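# Unload three sand cores from mould onto plywood boards

## Task

Remove three sand cores from the mould: the long core with the rounded nose, plus the two upright bladed cores in the mould half on the robot's right side. Set all three down lying on the plywood boards next to the mould and release them. The remaining two cores must still be standing in the mould at the end.

## Robot and tools

ROBOT. Two six-joint arms, left_arm and right_arm, each ending in a two-finger gripper that carries a wrist camera (cam_left_wrist, cam_right_wrist, both 896x504). Calibrated bases in the scene frame: left_arm at (+0.031, +0.345, 0) m with quat_wxyz (+1.000, 0, 0, +0.008); right_arm at (+0.030, -0.335, 0) m with quat_wxyz (+1.000, 0, 0, -0.014). A two-camera stand is fixed behind the arms.

FRAMES. Scene frame: origin at table-top height halfway between the nominal bases, +x pointing out over the table, +z up, +y toward left_arm. So the robot's right is the -y side. Image left/right does not follow arm names. Hand positions (m), hand quaternions (wxyz), velocities and wrist-camera poses in results are given in each arm's own base frame; the table and fixed cameras use the scene frame. Reported hand poses can be a few cm wrong, worse when stretched. On the gripper, fingers point along +z and close along y; end_effector_position is the point between the pads, roughly 1 cm short of the tips.

ROW FORMAT (used by execute_actions and move). One flat list of 14 numbers, each in [-1, 1], always all 14 even if one arm is idle: left_arm waist, shoulder, elbow, wrist pitch, wrist yaw, wrist roll, opening, then the same seven for right_arm. The six joint numbers are offsets, not poses: they are added to the Joint targets as they stand when the action (or call) begins, not to the previous row, so sending the same offset twice moves twice. Scale: 1.0 equals 2.224 rad for waist, shoulder and elbow, and 8.485 rad for the three wrist joints. To hold an arm, send 0 for its joints. Opening is absolute: +1 fully open, -1 closed; a 0 is a real half-open command, so resend the current value to keep a gripper as is. Stated joint ranges (rad): waist -2.618 to 3.054, shoulder 0.000 to 3.142, elbow 0.000 to 3.142, wrist pitch -1.571 to 1.571, wrist yaw -1.571 to 1.571, wrist roll -2.094 to 2.094. Asking a joint more than 0.059 rad outside its range gets the action rejected for both arms (the whole call if it is the first action); real ends may differ by up to 0.059 rad, and a clipped joint may show "joint sent to its limit".

TOOLS.
execute_actions: actions is a list of actions; each action is a list of up to 15 rows, one per 1/30 s step, and a short action repeats its last row to fill 15 steps. cameras optionally names cameras to return (["all"], [] or names); an empty actions list returns state plus all images.
move: target is one row, or up to 15 rows that all count from the same starting Joint targets; joints travel together along a planned path with no collision avoidance. speed (rad/s, 0.01 to 12.57, default 0.5) caps the joint with the longest travel; one value or one per target. blend (rad) rounds corners between listed targets; 0 stops at each. opening_speed (per second on the -1..+1 scale, at least 0.2) ramps gripper commands. grip_force: pad force limit in N, 10 to 50, single value or one per arm; it persists, and lower values close slower. blocking=false returns early while motion continues. Result adds a "move:" line: done, off_target, moving, held or fault, plus limits=held if steps were withheld.
wait: seconds 0 to 10; arms keep their last command and a running move carries on.
stop: brakes a running move.
zoom_image: camera (cam_left_wrist or cam_right_wrist) and region [x0, y0, x1, y1] in pixels from the top-left, at most 504 by 504, on that camera's newest image.
finished_scene: scene is the current scene number; ends the scene for good.

RESULTS. Joint positions and Joint velocities list each arm in the joint order above (rad, rad/s) plus finger gap (m; 0.094 is fully open). Joint targets are the base for your next offsets. Tool commands shows current gripper commands. grip_measured uses the opening scale; on a firm part it reads a little under the part's width. grip_effort_nm is a smoothed gripper motor effort (negative closing) and is not pad force. Joint torques follow position order, include gravity, and the first three wrap at ±28 N m. "joint command not followed" means the clearance check altered targets. MOTOR HOT warns of heating; an OVER-TEMPERATURE FAULT folds that arm away for the rest of the scene.

AVOID. The scene keeps running while you think. Do not drop cores, release them while they move, slam or hit the mould, table or fixtures, or push hard. Never let the arms bump or a gripper close on the other arm's fingers. Keep wrist-camera cables off objects. Nothing may end up off the table. Sand cores can crumble: close slowly with opening_speed and a reduced grip_force. Avoid long holds with loads or stretched arms, which heat motors. Loose items may occasionally get nudged by outside pushes.

Each tool is called after ">>>" as name(argument=value, ...), one argument or row to a line, values as JSON.

## Session

>>> execute_actions(
  actions=[],
)

Scene clock: 0.00 s.
left_arm: end_effector_position=(+0.3628, -0.0246, +0.2019) grip_measured=+1.000 grip_effort_nm=n/a end_effector_quat_wxyz=(+0.567, -0.059, +0.819, -0.064) | right_arm: end_effector_position=(+0.3464, +0.0128, +0.2780) grip_measured=+1.000 grip_effort_nm=n/a end_effector_quat_wxyz=(+0.512, -0.227, +0.829, +0.002)
Joint positions: left_arm=[-0.096 1.023 0.565 0.102 -0.051 -0.204 0.094] | right_arm=[-0.157 1.051 1.019 -0.506 -0.374 -0.477 0.094]
Joint velocities: within noise
Joint torques (N m): no reading
Heat: left arm: 34 °C; right arm: 36 °C.
Joint targets: left_arm=[-0.096 1.015 0.574 0.108 -0.052 -0.203] | right_arm=[-0.157 1.043 1.031 -0.504 -0.378 -0.476]
Tool commands: left_gripper/opening=+1.0 right_gripper/opening=+1.0

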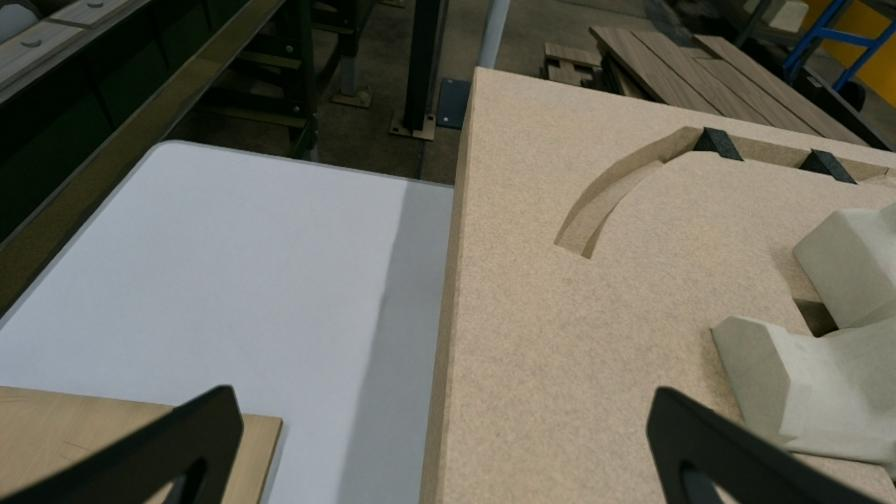

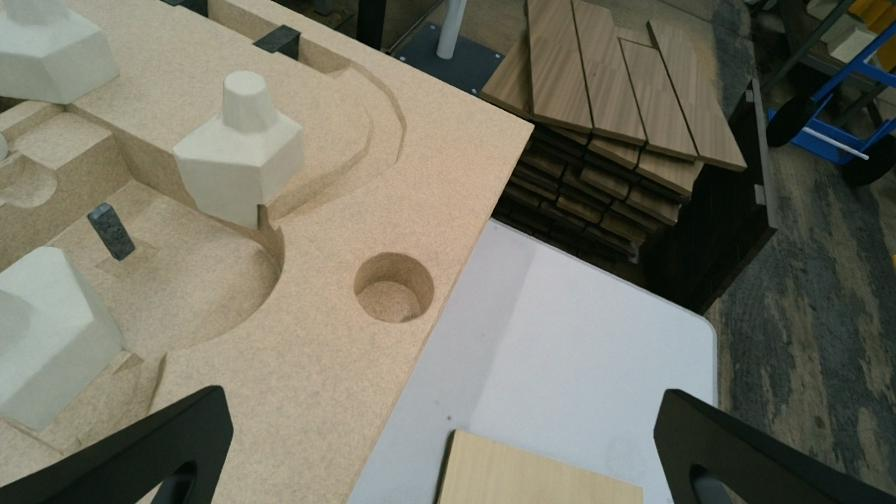

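>>> move(
  target=[-0.0917, 0.263, 0.5962, -0.1895, 0.0061, 0.0239, 1, 0.2055, 0.2504, 0.3907, -0.1174, 0.0445, 0.0561, 1],
  speed=0.6,
  cameras=["all"],
)

Scene clock: 26.90 s.
left_arm: end_effector_position=(+0.3186, -0.0932, +0.2763) grip_measured=+1.000 grip_effort_nm=0.03 end_effector_quat_wxyz=(+0.182, +0.139, +0.973, -0.023) | right_arm: end_effector_position=(+0.3186, +0.0992, +0.2740) grip_measured=+1.000 grip_effort_nm=0.03 end_effector_quat_wxyz=(+0.179, -0.149, +0.972, +0.029)
Joint positions: left_arm=[-0.292 1.587 1.877 -1.492 -0.008 -0.006 0.094] | right_arm=[0.295 1.591 1.872 -1.486 -0.006 -0.008 0.094]
Joint torques (N m): left_arm=[-0.59 -4.4 6.37 1.07 0.12 0] | right_arm=[0.38 -4.66 7.2 0.58 0.05 0.06]
Heat: left arm: 36 °C; right arm: 38 °C.
Joint targets: left_arm=[-0.300 1.600 1.900 -1.500 0.000 0.000] | right_arm=[0.300 1.600 1.900 -1.501 0.000 0.000]
move: done

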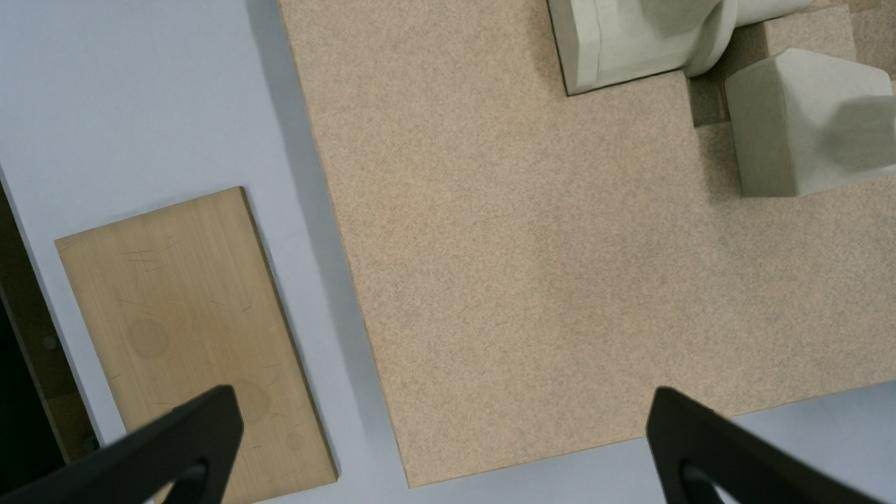

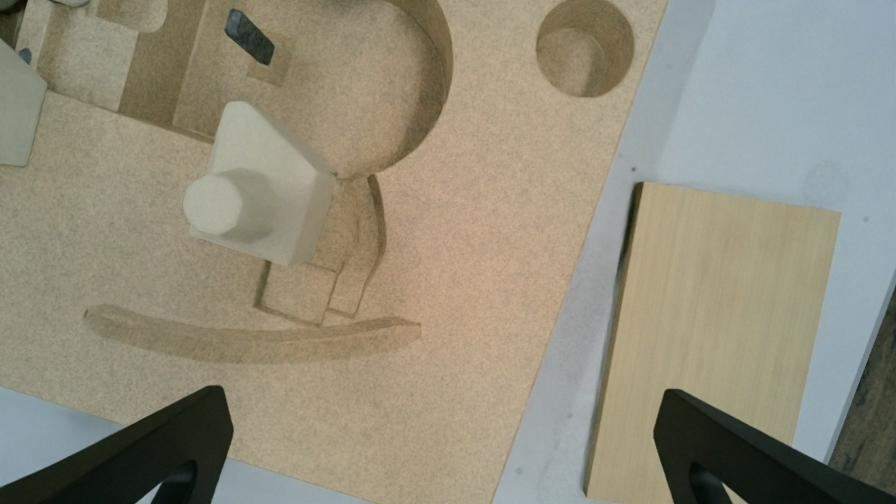

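>>> move(
  target=[0.0899, 0.0899, 0.1799, -0.0083, 0, 0, 1, 0.0899, 0.0899, 0.1799, -0.0083, 0, 0, 1],
  speed=0.6,
  cameras=["all"],
)

>>> move(
  target=[0.0899, 0.0, 0, 0, 0, 0, 1, 0.1799, 0, 0, 0, 0, 0, 1],
  speed=0.6,
  cameras=["all"],
)

Scene clock: 35.47 s.
left_arm: end_effector_position=(+0.3823, -0.0378, +0.3263) grip_measured=+1.000 grip_effort_nm=0.03 end_effector_quat_wxyz=(+0.249, +0.047, +0.967, -0.011) | right_arm: end_effector_position=(+0.3385, +0.1851, +0.3241) grip_measured=+1.000 grip_effort_nm=0.03 end_effector_quat_wxyz=(+0.240, -0.242, +0.938, +0.061)
Joint positions: left_arm=[-0.103 1.784 2.278 -1.56 -0.005 -0.006 0.094] | right_arm=[0.497 1.788 2.274 -1.556 -0.003 -0.007 0.094]
Joint torques (N m): left_arm=[0.34 -5.41 5.85 1.28 0.06 0] | right_arm=[0.29 -5.59 6.56 0.75 0.02 0.03]
Heat: left arm: 36 °C; right arm: 37 °C.
Joint targets: left_arm=[-0.100 1.800 2.300 -1.568 0.000 0.000] | right_arm=[0.500 1.800 2.300 -1.571 0.000 0.000]
joint sent to its limit (left arm) — the wrist pitch, lower limit.
move: done

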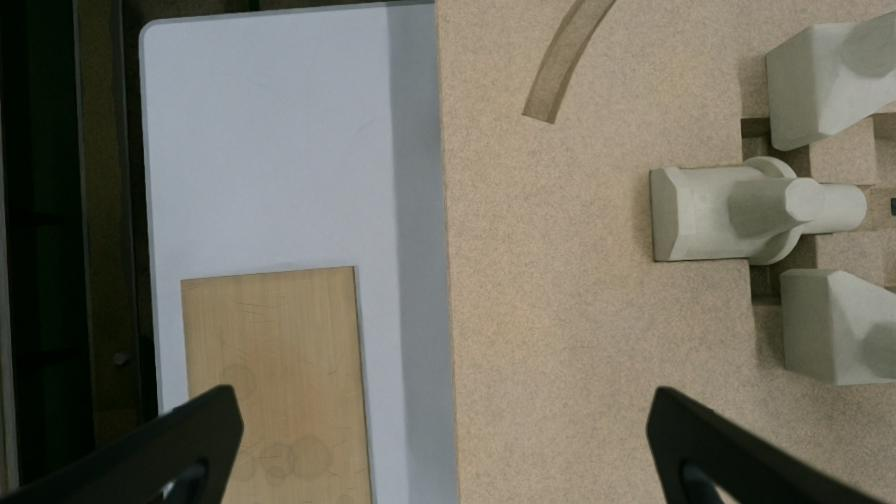

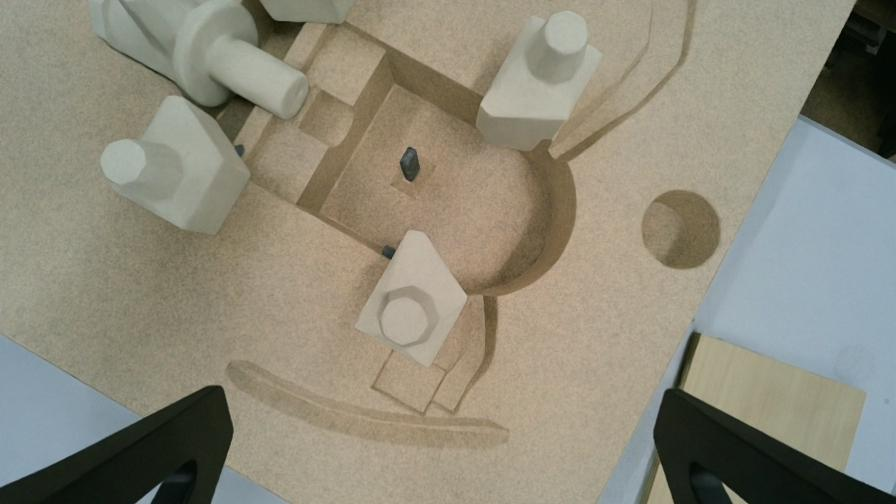

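Scene clock: 36.53 s.
left_arm: end_effector_position=(+0.3822, +0.0383, +0.3262) grip_measured=+1.000 grip_effort_nm=0.03 end_effector_quat_wxyz=(+0.249, -0.049, +0.967, +0.013) | right_arm: end_effector_position=(+0.2382, +0.3033, +0.3240) grip_measured=+1.000 grip_effort_nm=0.03 end_effector_quat_wxyz=(+0.223, -0.425, +0.871, +0.108)
Joint positions: left_arm=[0.096 1.784 2.278 -1.561 -0.003 -0.005 0.094] | right_arm=[0.901 1.788 2.274 -1.556 -0.003 -0.007 0.094]
Joint torques (N m): left_arm=[0.31 -5.44 5.82 1.3 0.06 0.01] | right_arm=[-0.16 -5.59 6.58 0.74 0.01 0.03]
Heat: left arm: 36 °C; right arm: 37 °C.
Joint targets: left_arm=[0.100 1.800 2.300 -1.568 0.000 0.000] | right_arm=[0.900 1.800 2.300 -1.571 -0.001 0.000]
move: done

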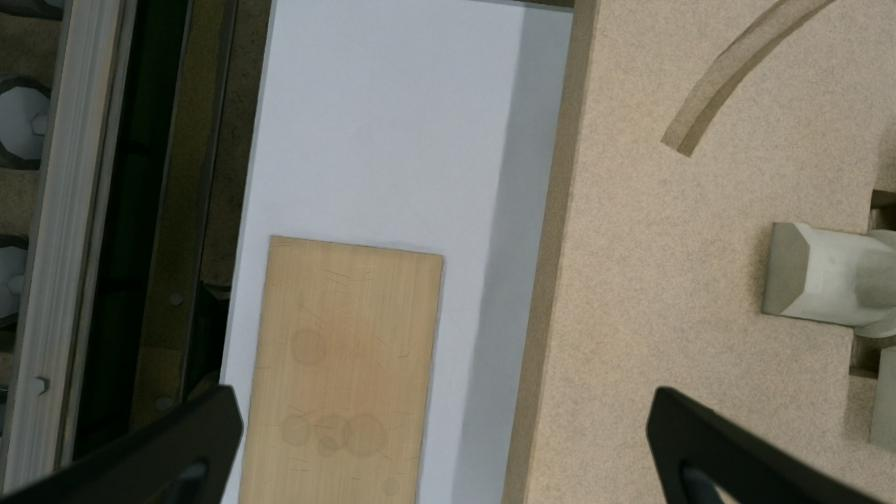

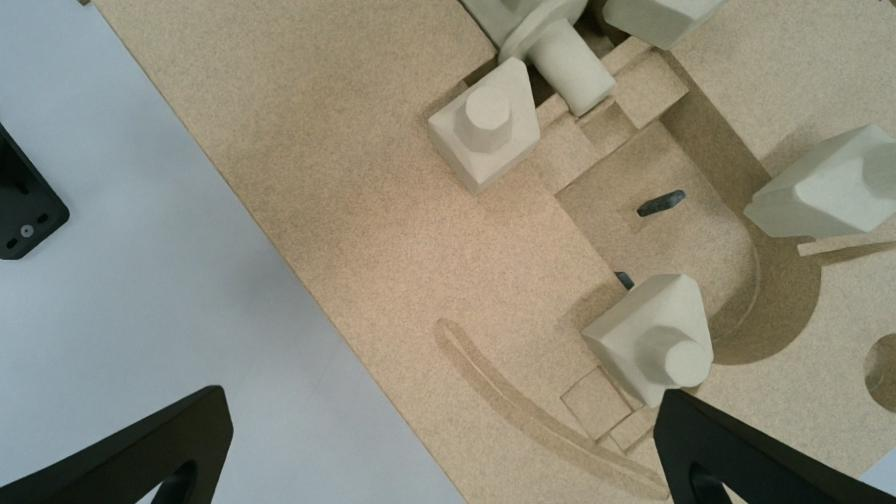

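>>> zoom_image(
  camera="cam_right_wrist",
  region=[392, 0, 896, 504],
)

Scaled by 1.000.

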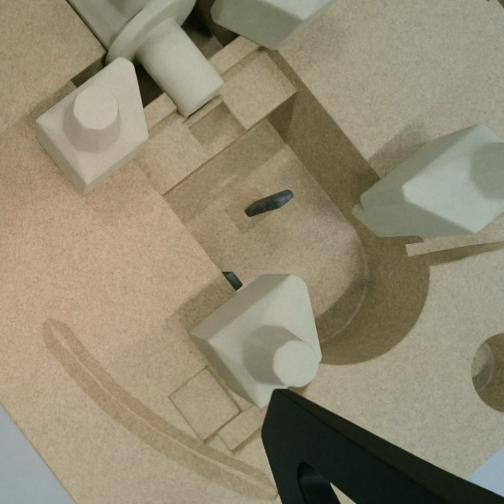

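>>> move(
  target=[-0.3147, 0, 0, 0, 0, 0, 1, -0.3147, 0, 0, 0, 0, 0, 1],
  speed=0.6,
  cameras=["all"],
)

Scene clock: 91.13 s.
left_arm: end_effector_position=(+0.3171, -0.2167, +0.3262) grip_measured=+1.000 grip_effort_nm=0.03 end_effector_quat_wxyz=(+0.238, +0.285, +0.926, -0.075) | right_arm: end_effector_position=(+0.3780, +0.0766, +0.3240) grip_measured=+1.000 grip_effort_nm=0.03 end_effector_quat_wxyz=(+0.247, -0.099, +0.964, +0.023)
Joint positions: left_arm=[-0.601 1.784 2.278 -1.561 0.002 -0.004 0.094] | right_arm=[0.198 1.788 2.274 -1.556 0.001 -0.006 0.094]
Joint torques (N m): left_arm=[0.14 -5.38 5.89 1.28 0.01 0.01] | right_arm=[0.31 -5.59 6.56 0.74 -0.03 0.02]
Heat: left arm: 36 °C; right arm: 37 °C.
Joint targets: left_arm=[-0.600 1.800 2.300 -1.568 0.000 0.000] | right_arm=[0.200 1.800 2.300 -1.571 0.000 0.000]
move: done

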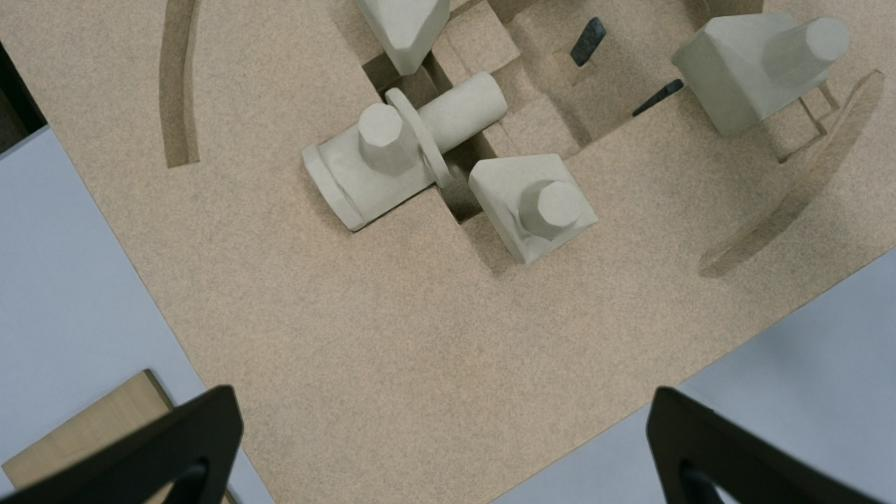

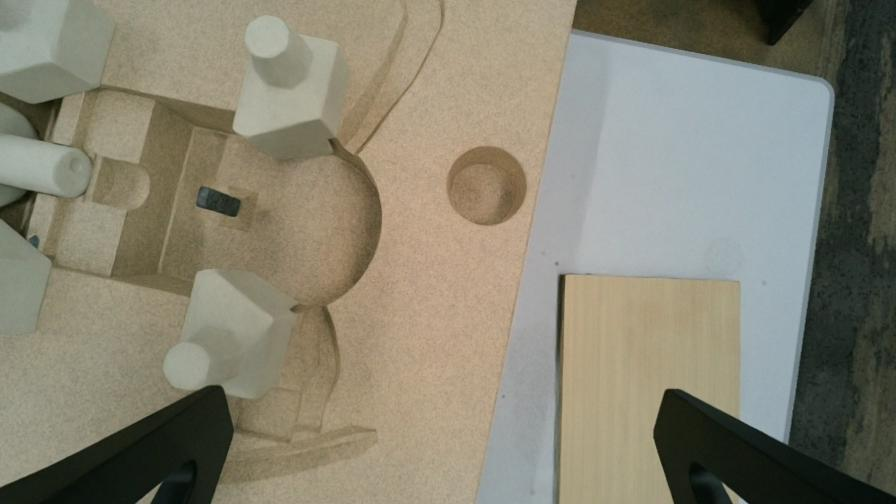

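>>> zoom_image(
  camera="cam_left_wrist",
  region=[280, 40, 620, 280],
)

>>> zoom_image(
  camera="cam_right_wrist",
  region=[120, 0, 460, 240],
)

>>> zoom_image(
  camera="cam_left_wrist",
  region=[580, 0, 896, 240],
)

>>> zoom_image(
  camera="cam_right_wrist",
  region=[120, 240, 460, 480],
)

Scaled by 1.482.

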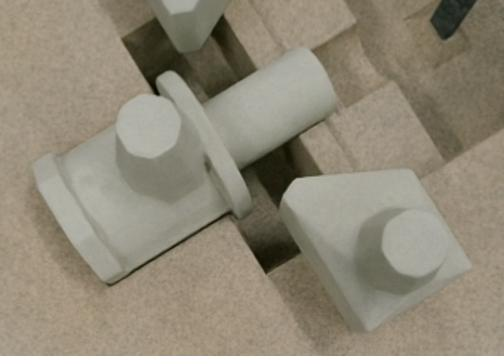

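Scaled by 1.482.

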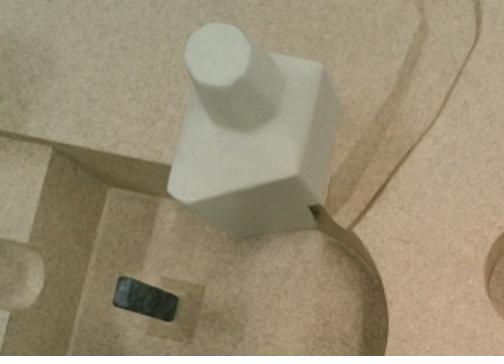

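Scaled by 1.595.

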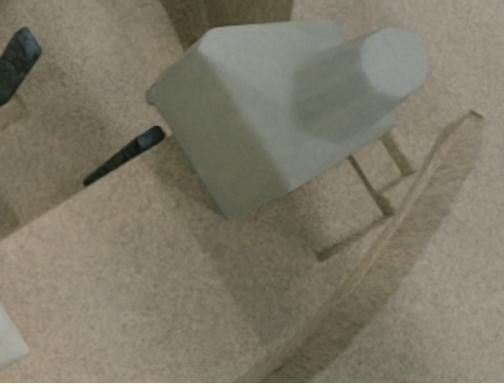

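Scaled by 1.482.

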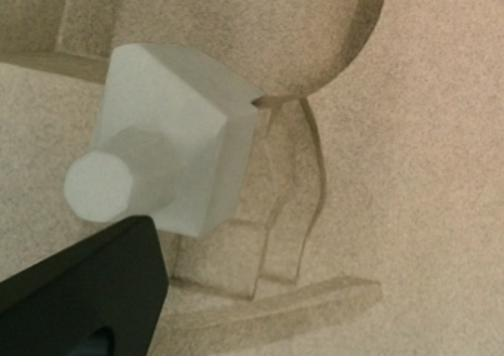

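>>> move(
  target=[0.0337, -0.3642, -0.7082, 0.163, 0, 0, 1, 0.1592, -0.5818, -0.7554, 0.1192, 0, 0, 1],
  speed=0.7,
  cameras=["all"],
)

Scene clock: 144.50 s.
left_arm: end_effector_position=(+0.3048, -0.1788, +0.2140) grip_measured=+1.000 grip_effort_nm=0.03 end_effector_quat_wxyz=(+0.496, +0.224, +0.828, -0.137) | right_arm: end_effector_position=(+0.2134, +0.1312, +0.2203) grip_measured=+1.000 grip_effort_nm=0.03 end_effector_quat_wxyz=(+0.501, -0.233, +0.822, +0.139)
Joint positions: left_arm=[-0.533 1.013 0.732 -0.209 0.001 -0.004 0.094] | right_arm=[0.548 0.518 0.626 -0.585 0 -0.006 0.094]
Joint torques (N m): left_arm=[0.65 -3.89 5.3 2.36 0.01 -0.01] | right_arm=[0.58 0.02 5.61 1.7 -0.01 0.03]
Heat: left arm: 36 °C; right arm: 37 °C.
Joint targets: left_arm=[-0.525 0.990 0.725 -0.185 0.000 0.000] | right_arm=[0.554 0.506 0.620 -0.559 -0.001 0.000]
move: done

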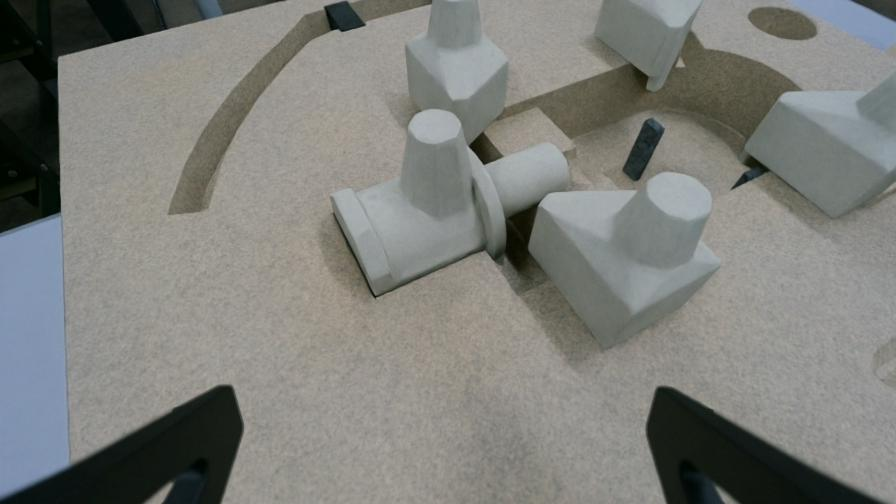

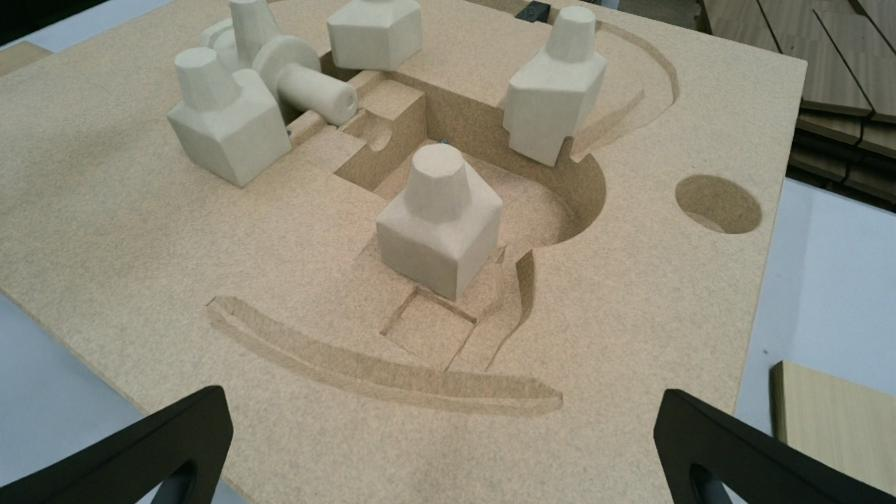

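>>> zoom_image(
  camera="cam_right_wrist",
  region=[340, 100, 640, 400],
)

>>> zoom_image(
  camera="cam_left_wrist",
  region=[310, 0, 610, 300],
)

>>> zoom_image(
  camera="cam_left_wrist",
  region=[560, 0, 896, 240],
)

>>> zoom_image(
  camera="cam_right_wrist",
  region=[480, 0, 720, 240],
)

Scaled by 1.680.

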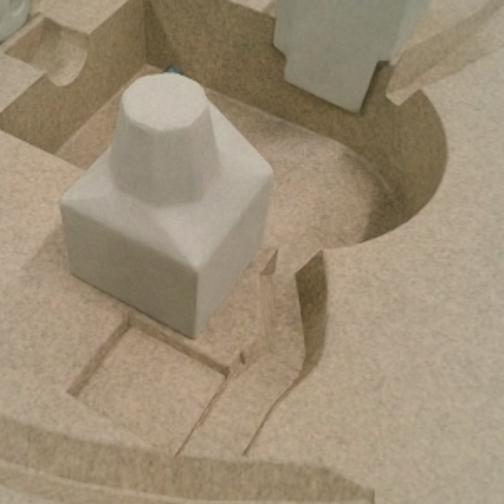

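Scaled by 1.680.

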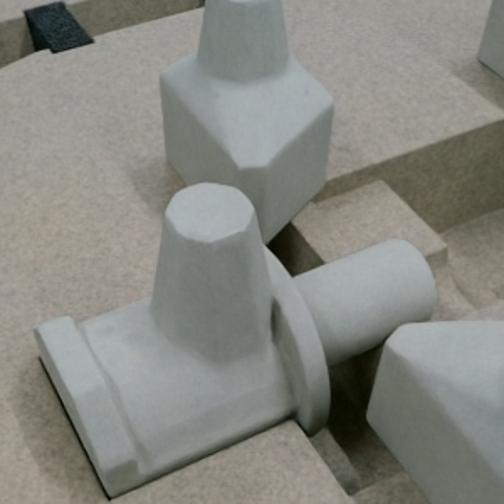

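Scaled by 1.500.

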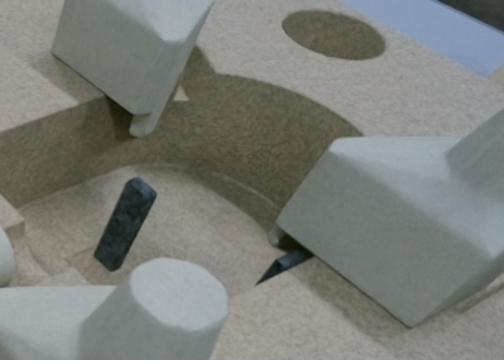

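Scaled by 2.100.

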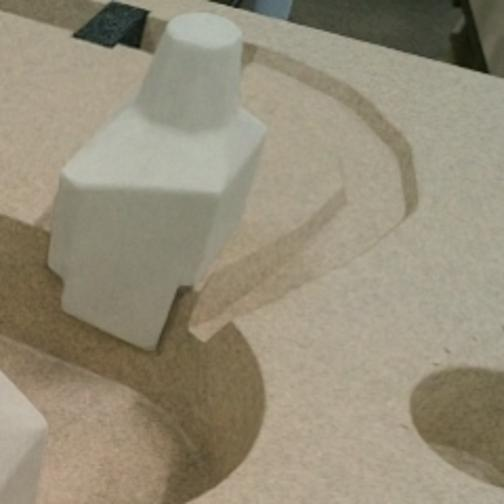

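>>> zoom_image(
  camera="cam_right_wrist",
  region=[0, 330, 300, 504],
)

>>> zoom_image(
  camera="cam_right_wrist",
  region=[600, 330, 896, 504],
)

Scaled by 1.680.

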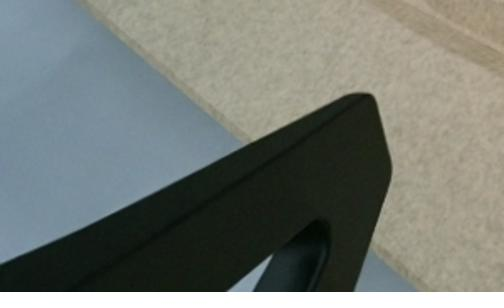

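Scaled by 1.703.

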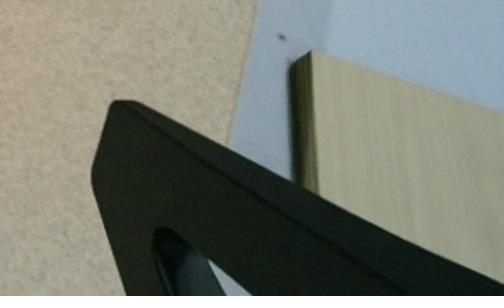

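>>> move(
  target=[-0.1012, 0, 0, 0, 0, 0, 1, 0.0027, 0.1210, -0.0989, 0.0618, 0, 0, 0.3],
  speed=0.6,
  opening_speed=1.0,
  cameras=["all"],
)

Scene clock: 261.50 s.
left_arm: end_effector_position=(+0.2608, -0.2386, +0.2142) grip_measured=+1.000 grip_effort_nm=0.03 end_effector_quat_wxyz=(+0.479, +0.310, +0.800, -0.188) | right_arm: end_effector_position=(+0.2624, +0.1631, +0.1653) grip_measured=+0.303 grip_effort_nm=-0.12 end_effector_quat_wxyz=(+0.518, -0.233, +0.811, +0.145)
Joint positions: left_arm=[-0.743 1.013 0.732 -0.209 0.001 -0.004 0.094] | right_arm=[0.553 0.776 0.407 -0.067 0 -0.006 0.061]
Joint torques (N m): left_arm=[-0.5 -3.92 5.31 2.33 0.01 0] | right_arm=[0.62 -0.77 5.96 1.77 -0.01 0.03]
Heat: left arm: 40 °C; right arm: 44 °C.
Joint targets: left_arm=[-0.750 0.990 0.725 -0.185 0.000 0.000] | right_arm=[0.560 0.775 0.400 -0.035 -0.001 0.000]
move: done

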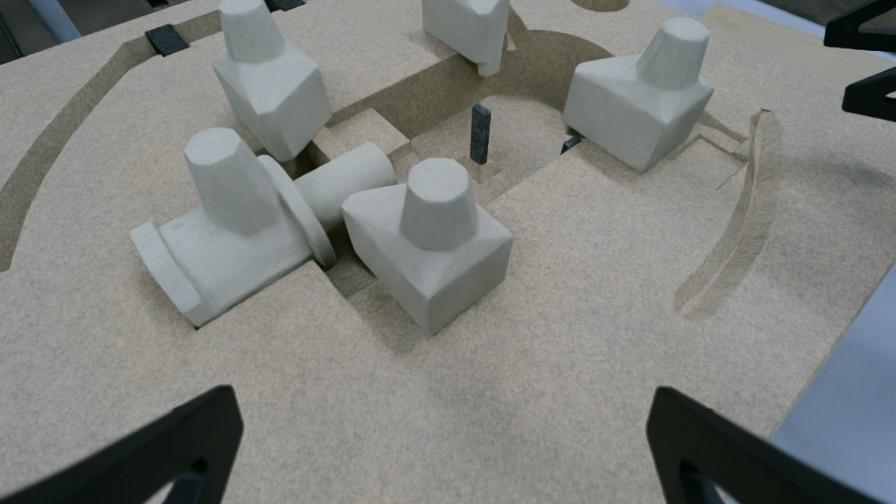

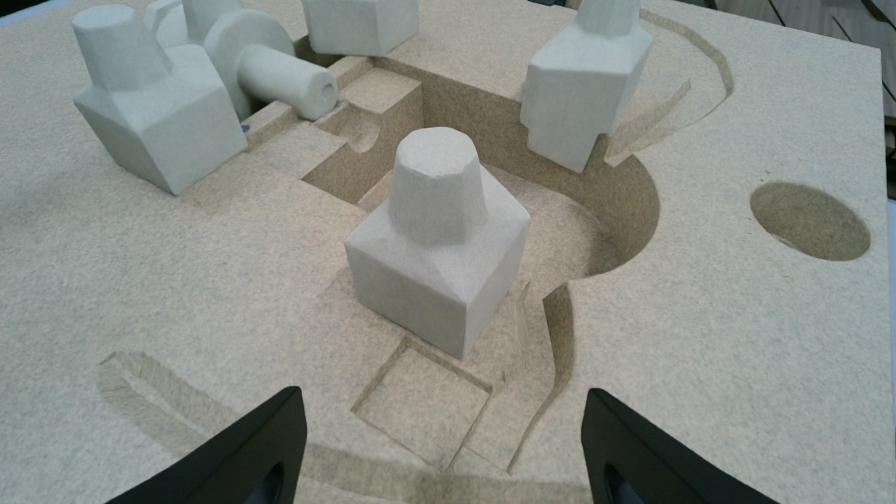

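>>> zoom_image(
  camera="cam_right_wrist",
  region=[320, 100, 620, 400],
)

>>> zoom_image(
  camera="cam_left_wrist",
  region=[540, 0, 896, 240],
)

Scaled by 1.680.

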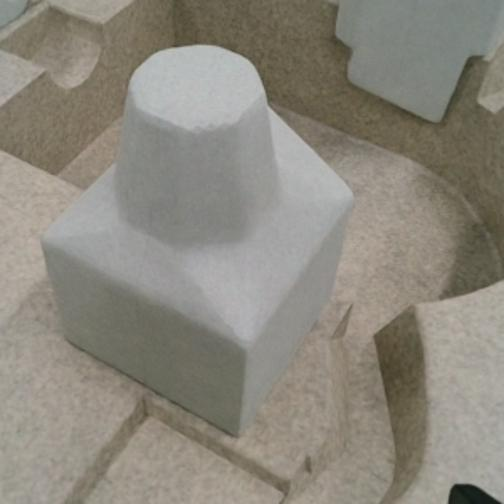

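Scaled by 1.416.

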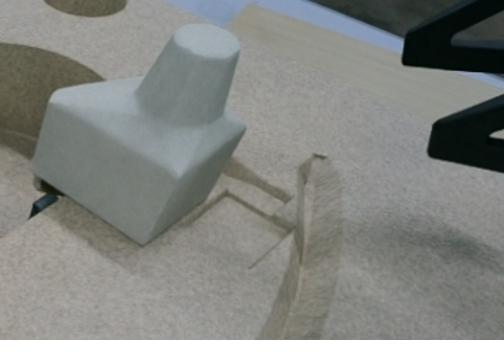

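>>> move(
  target=[0, 0, 0, 0, 0, 0, 1, 0.0027, 0.2001, 0.0854, 0.0283, 0, 0, 0.3],
  speed=0.3,
  cameras=["all"],
)

Scene clock: 292.23 s.
left_arm: end_effector_position=(+0.2608, -0.2386, +0.2142) grip_measured=+1.000 grip_effort_nm=0.03 end_effector_quat_wxyz=(+0.479, +0.310, +0.800, -0.188) | right_arm: end_effector_position=(+0.3218, +0.2024, +0.1465) grip_measured=+0.303 grip_effort_nm=-0.12 end_effector_quat_wxyz=(+0.496, -0.239, +0.823, +0.141)
Joint positions: left_arm=[-0.743 1.013 0.732 -0.209 0.001 -0.004 0.094] | right_arm=[0.559 1.215 0.557 0.171 0 -0.006 0.061]
Joint torques (N m): left_arm=[-0.5 -3.93 5.29 2.35 0 0.01] | right_arm=[0.61 -3 8.68 1.77 -0.02 0.03]
Heat: left arm: 42 °C; right arm: 44 °C.
Joint targets: left_arm=[-0.750 0.990 0.725 -0.185 0.000 0.000] | right_arm=[0.566 1.220 0.590 0.205 -0.001 0.000]
move: done

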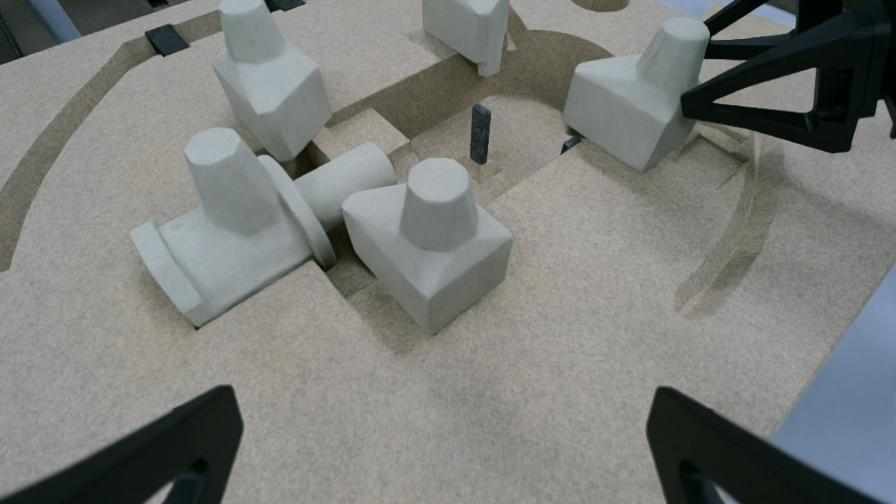

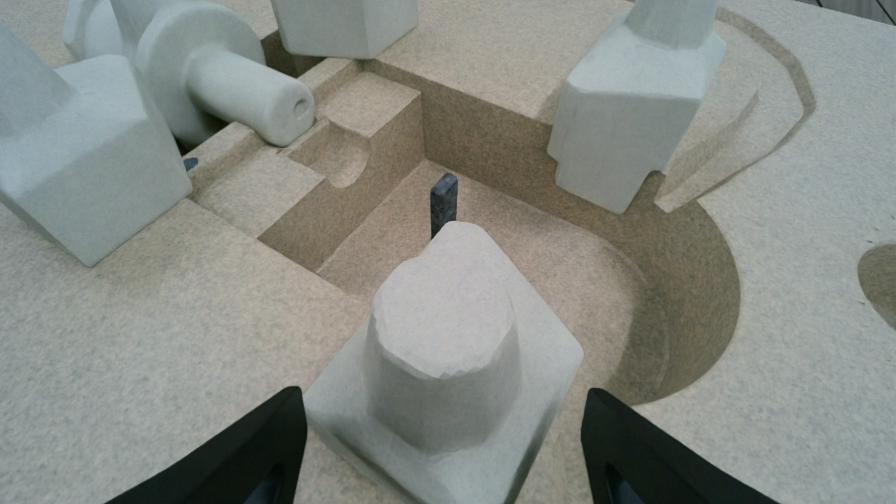

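>>> move(
  target=[0, 0, 0, 0, 0, 0, 1, 0, 0, 0.0202, 0, 0, 0, 0.3],
  speed=0.2,
  cameras=["all"],
)

Scene clock: 297.83 s.
left_arm: end_effector_position=(+0.2608, -0.2386, +0.2142) grip_measured=+1.000 grip_effort_nm=0.03 end_effector_quat_wxyz=(+0.479, +0.310, +0.800, -0.188) | right_arm: end_effector_position=(+0.3305, +0.2079, +0.1689) grip_measured=+0.303 grip_effort_nm=-0.12 end_effector_quat_wxyz=(+0.517, -0.235, +0.810, +0.147)
Joint positions: left_arm=[-0.743 1.013 0.732 -0.209 0.001 -0.004 0.094] | right_arm=[0.559 1.215 0.604 0.175 0 -0.006 0.061]
Joint torques (N m): left_arm=[-0.59 -3.89 5.29 2.35 0.01 -0.01] | right_arm=[0.62 -3.07 8.61 1.77 -0.02 0.02]
Heat: left arm: 42 °C; right arm: 45 °C.
Joint targets: left_arm=[-0.750 0.990 0.725 -0.185 0.000 0.000] | right_arm=[0.566 1.220 0.635 0.205 -0.001 0.000]
move: done

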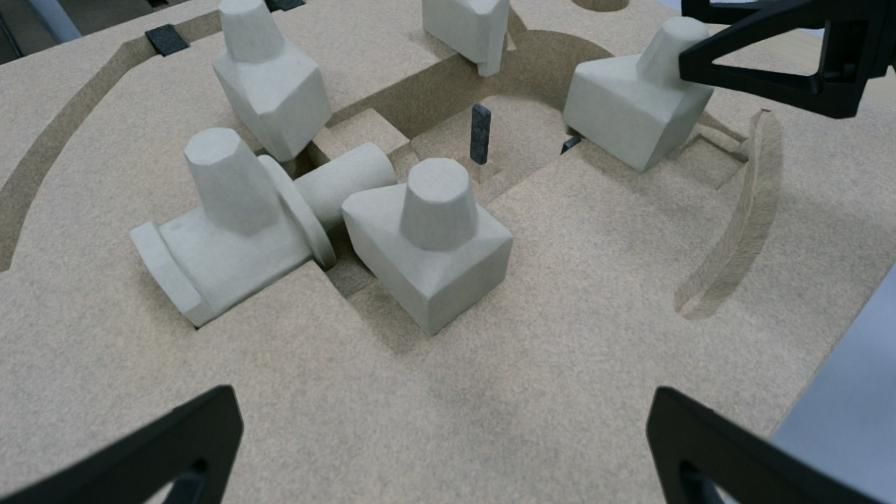

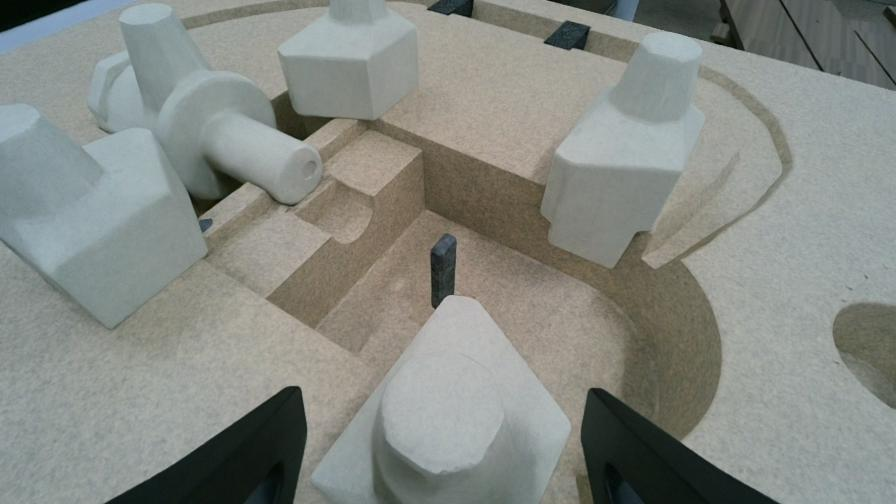

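>>> zoom_image(
  camera="cam_left_wrist",
  region=[540, 0, 896, 240],
)

>>> zoom_image(
  camera="cam_right_wrist",
  region=[240, 280, 640, 504],
)

Scaled by 1.416.

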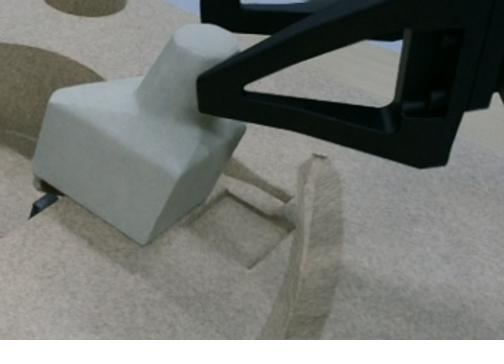

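Scaled by 1.260.

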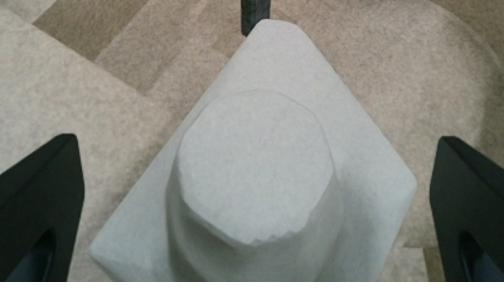

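>>> move(
  target=[0, 0, 0, 0, 0, 0, 1, 0, 0.0108, 0.0086, 0, 0, 0, 0.3],
  speed=0.1,
)

Scene clock: 315.03 s.
left_arm: end_effector_position=(+0.2608, -0.2386, +0.2142) grip_measured=+1.000 grip_effort_nm=0.03 end_effector_quat_wxyz=(+0.479, +0.310, +0.800, -0.188) | right_arm: end_effector_position=(+0.3343, +0.2103, +0.1685) grip_measured=+0.303 grip_effort_nm=-0.12 end_effector_quat_wxyz=(+0.515, -0.235, +0.811, +0.146)
Joint positions: left_arm=[-0.743 1.013 0.732 -0.209 0.001 -0.004 0.094] | right_arm=[0.559 1.238 0.622 0.175 0 -0.006 0.061]
Joint torques (N m): left_arm=[-0.44 -3.89 5.34 2.36 0.04 0.01] | right_arm=[0.64 -3.14 8.76 1.76 -0.03 0.03]
Heat: left arm: 42 °C; right arm: 47 °C.
Joint targets: left_arm=[-0.750 0.990 0.725 -0.185 0.000 0.000] | right_arm=[0.566 1.244 0.654 0.205 -0.001 0.000]
move: done

>>> move(
  target=[0, 0, 0, 0, 0, 0, 1, 0, 0, 0, 0, 0, 0, -0.6],
  speed=0.1,
  grip_force=30,
  opening_speed=0.3,
  cameras=["all"],
)

Scene clock: 322.17 s.
left_arm: end_effector_position=(+0.2608, -0.2386, +0.2142) grip_measured=+1.000 grip_effort_nm=0.03 end_effector_quat_wxyz=(+0.479, +0.310, +0.800, -0.188) | right_arm: end_effector_position=(+0.3344, +0.2102, +0.1685) grip_measured=-0.382 grip_effort_nm=-0.63 end_effector_quat_wxyz=(+0.515, -0.235, +0.811, +0.146)
Joint positions: left_arm=[-0.743 1.013 0.732 -0.209 0.001 -0.004 0.094] | right_arm=[0.559 1.238 0.622 0.175 0.001 -0.006 0.029]
Joint torques (N m): left_arm=[-0.49 -3.89 5.33 2.34 0.02 0] | right_arm=[0.62 -3.12 8.79 1.76 -0.02 0.03]
Heat: left arm: 43 °C; right arm: 47 °C.
Joint targets: left_arm=[-0.750 0.990 0.725 -0.185 0.000 0.000] | right_arm=[0.566 1.244 0.654 0.205 -0.001 0.000]
grip_force (N): 30, 30
move: done

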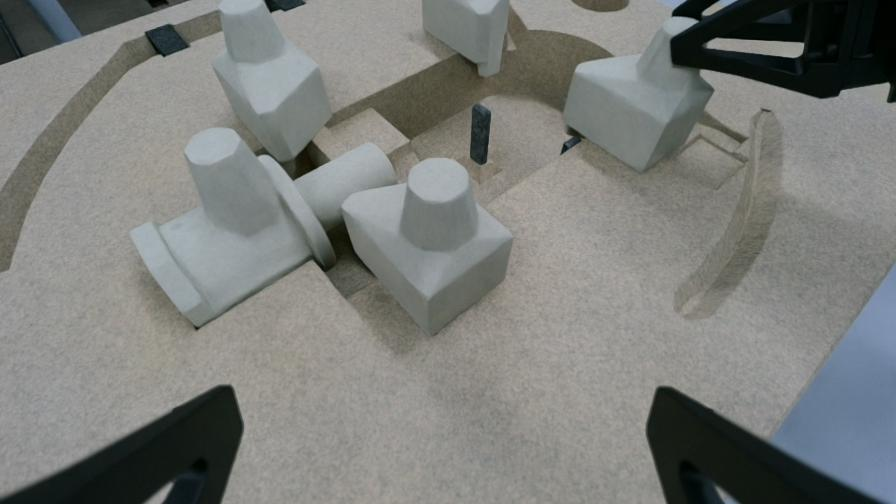

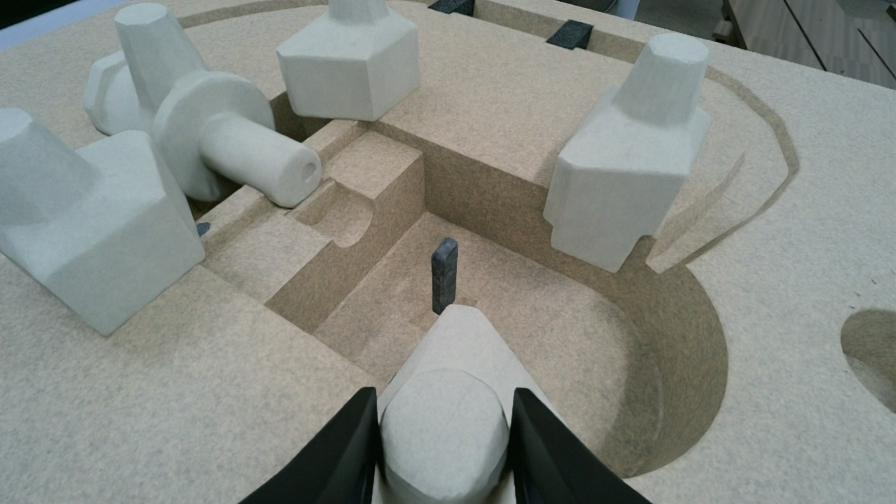

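>>> move(
  target=[0, 0, 0, 0, 0, 0, 1, 0, -0.01915, 0.0441, -0.01658, 0, 0, -0.6],
  speed=0.1,
  cameras=["all"],
)

Scene clock: 334.83 s.
left_arm: end_effector_position=(+0.2608, -0.2386, +0.2142) grip_measured=+1.000 grip_effort_nm=0.03 end_effector_quat_wxyz=(+0.479, +0.310, +0.800, -0.188) | right_arm: end_effector_position=(+0.3325, +0.2091, +0.1707) grip_measured=-0.382 grip_effort_nm=-0.63 end_effector_quat_wxyz=(+0.484, -0.241, +0.830, +0.137)
Joint positions: left_arm=[-0.743 1.013 0.732 -0.209 0.001 -0.004 0.094] | right_arm=[0.559 1.238 0.702 0.018 0.001 -0.006 0.029]
Joint torques (N m): left_arm=[-0.46 -3.97 5.26 2.36 0 0] | right_arm=[0.62 -6.72 10.33 1.86 -0.02 0.02]
Heat: left arm: 43 °C; right arm: 48 °C.
Joint targets: left_arm=[-0.750 0.990 0.725 -0.185 0.000 0.000] | right_arm=[0.566 1.202 0.752 0.064 -0.001 0.000]
grip_force (N): 30, 30
move: off_target (right_arm); right_arm: the elbow is farthest, 0.050 rad from its target

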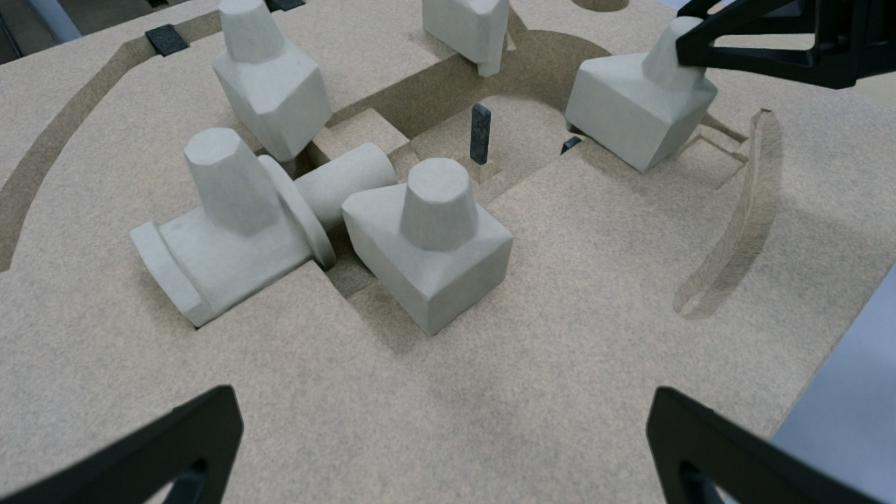

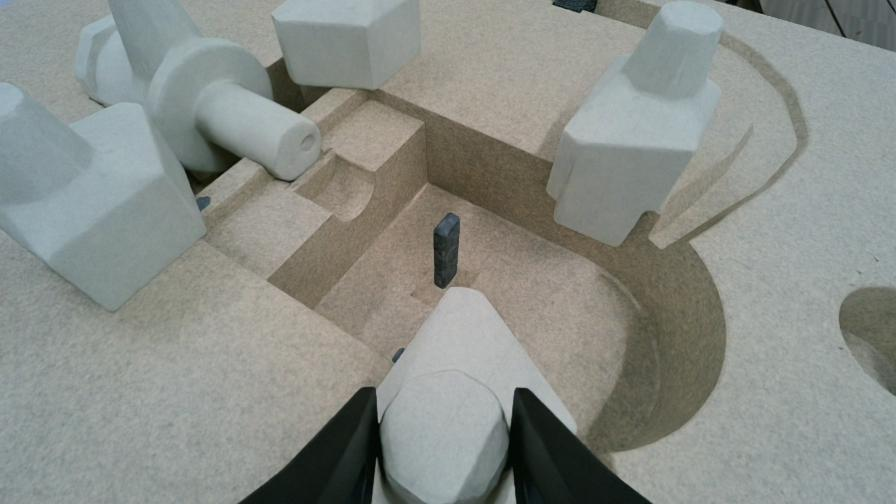

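>>> move(
  target=[0, 0, 0, 0, 0, 0, 1, 0, -0.013, 0.02, 0, 0, 0, -0.6],
  speed=0.1,
  cameras=["all"],
)

Scene clock: 341.60 s.
left_arm: end_effector_position=(+0.2608, -0.2386, +0.2142) grip_measured=+1.000 grip_effort_nm=0.03 end_effector_quat_wxyz=(+0.479, +0.310, +0.800, -0.188) | right_arm: end_effector_position=(+0.3349, +0.2105, +0.1932) grip_measured=-0.383 grip_effort_nm=-0.63 end_effector_quat_wxyz=(+0.500, -0.238, +0.821, +0.141)
Joint positions: left_arm=[-0.743 1.013 0.732 -0.209 0.001 -0.004 0.094] | right_arm=[0.559 1.212 0.743 -0.009 0.001 -0.006 0.029]
Joint torques (N m): left_arm=[-0.39 -3.95 5.31 2.35 0.02 -0.02] | right_arm=[0.64 -6.93 10.66 2.15 -0.03 0.03]
Heat: left arm: 43 °C; right arm: 48 °C.
Joint targets: left_arm=[-0.750 0.990 0.725 -0.185 0.000 0.000] | right_arm=[0.566 1.173 0.797 0.064 -0.001 0.000]
grip_force (N): 30, 30
move: off_target (right_arm); right_arm: the wrist pitch is farthest, 0.073 rad from its target

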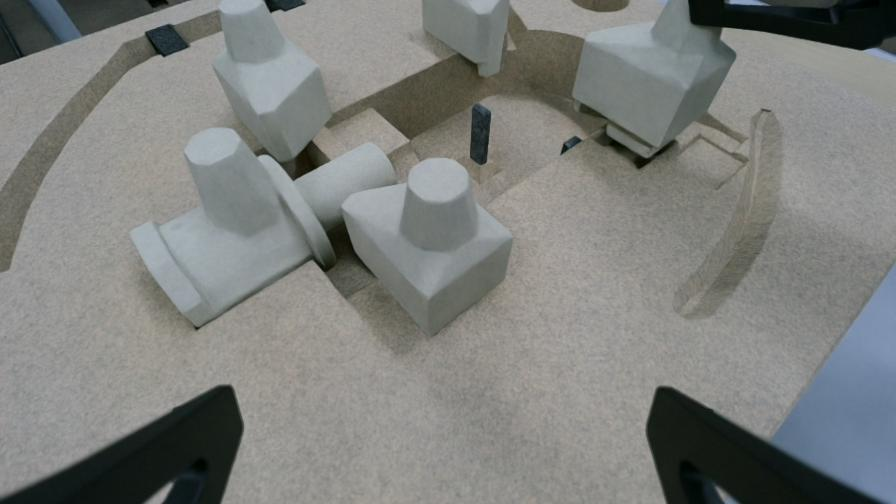

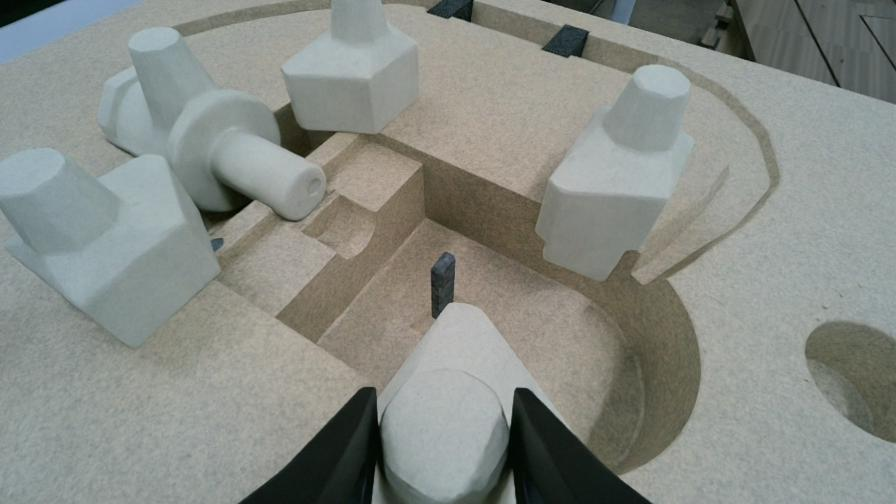

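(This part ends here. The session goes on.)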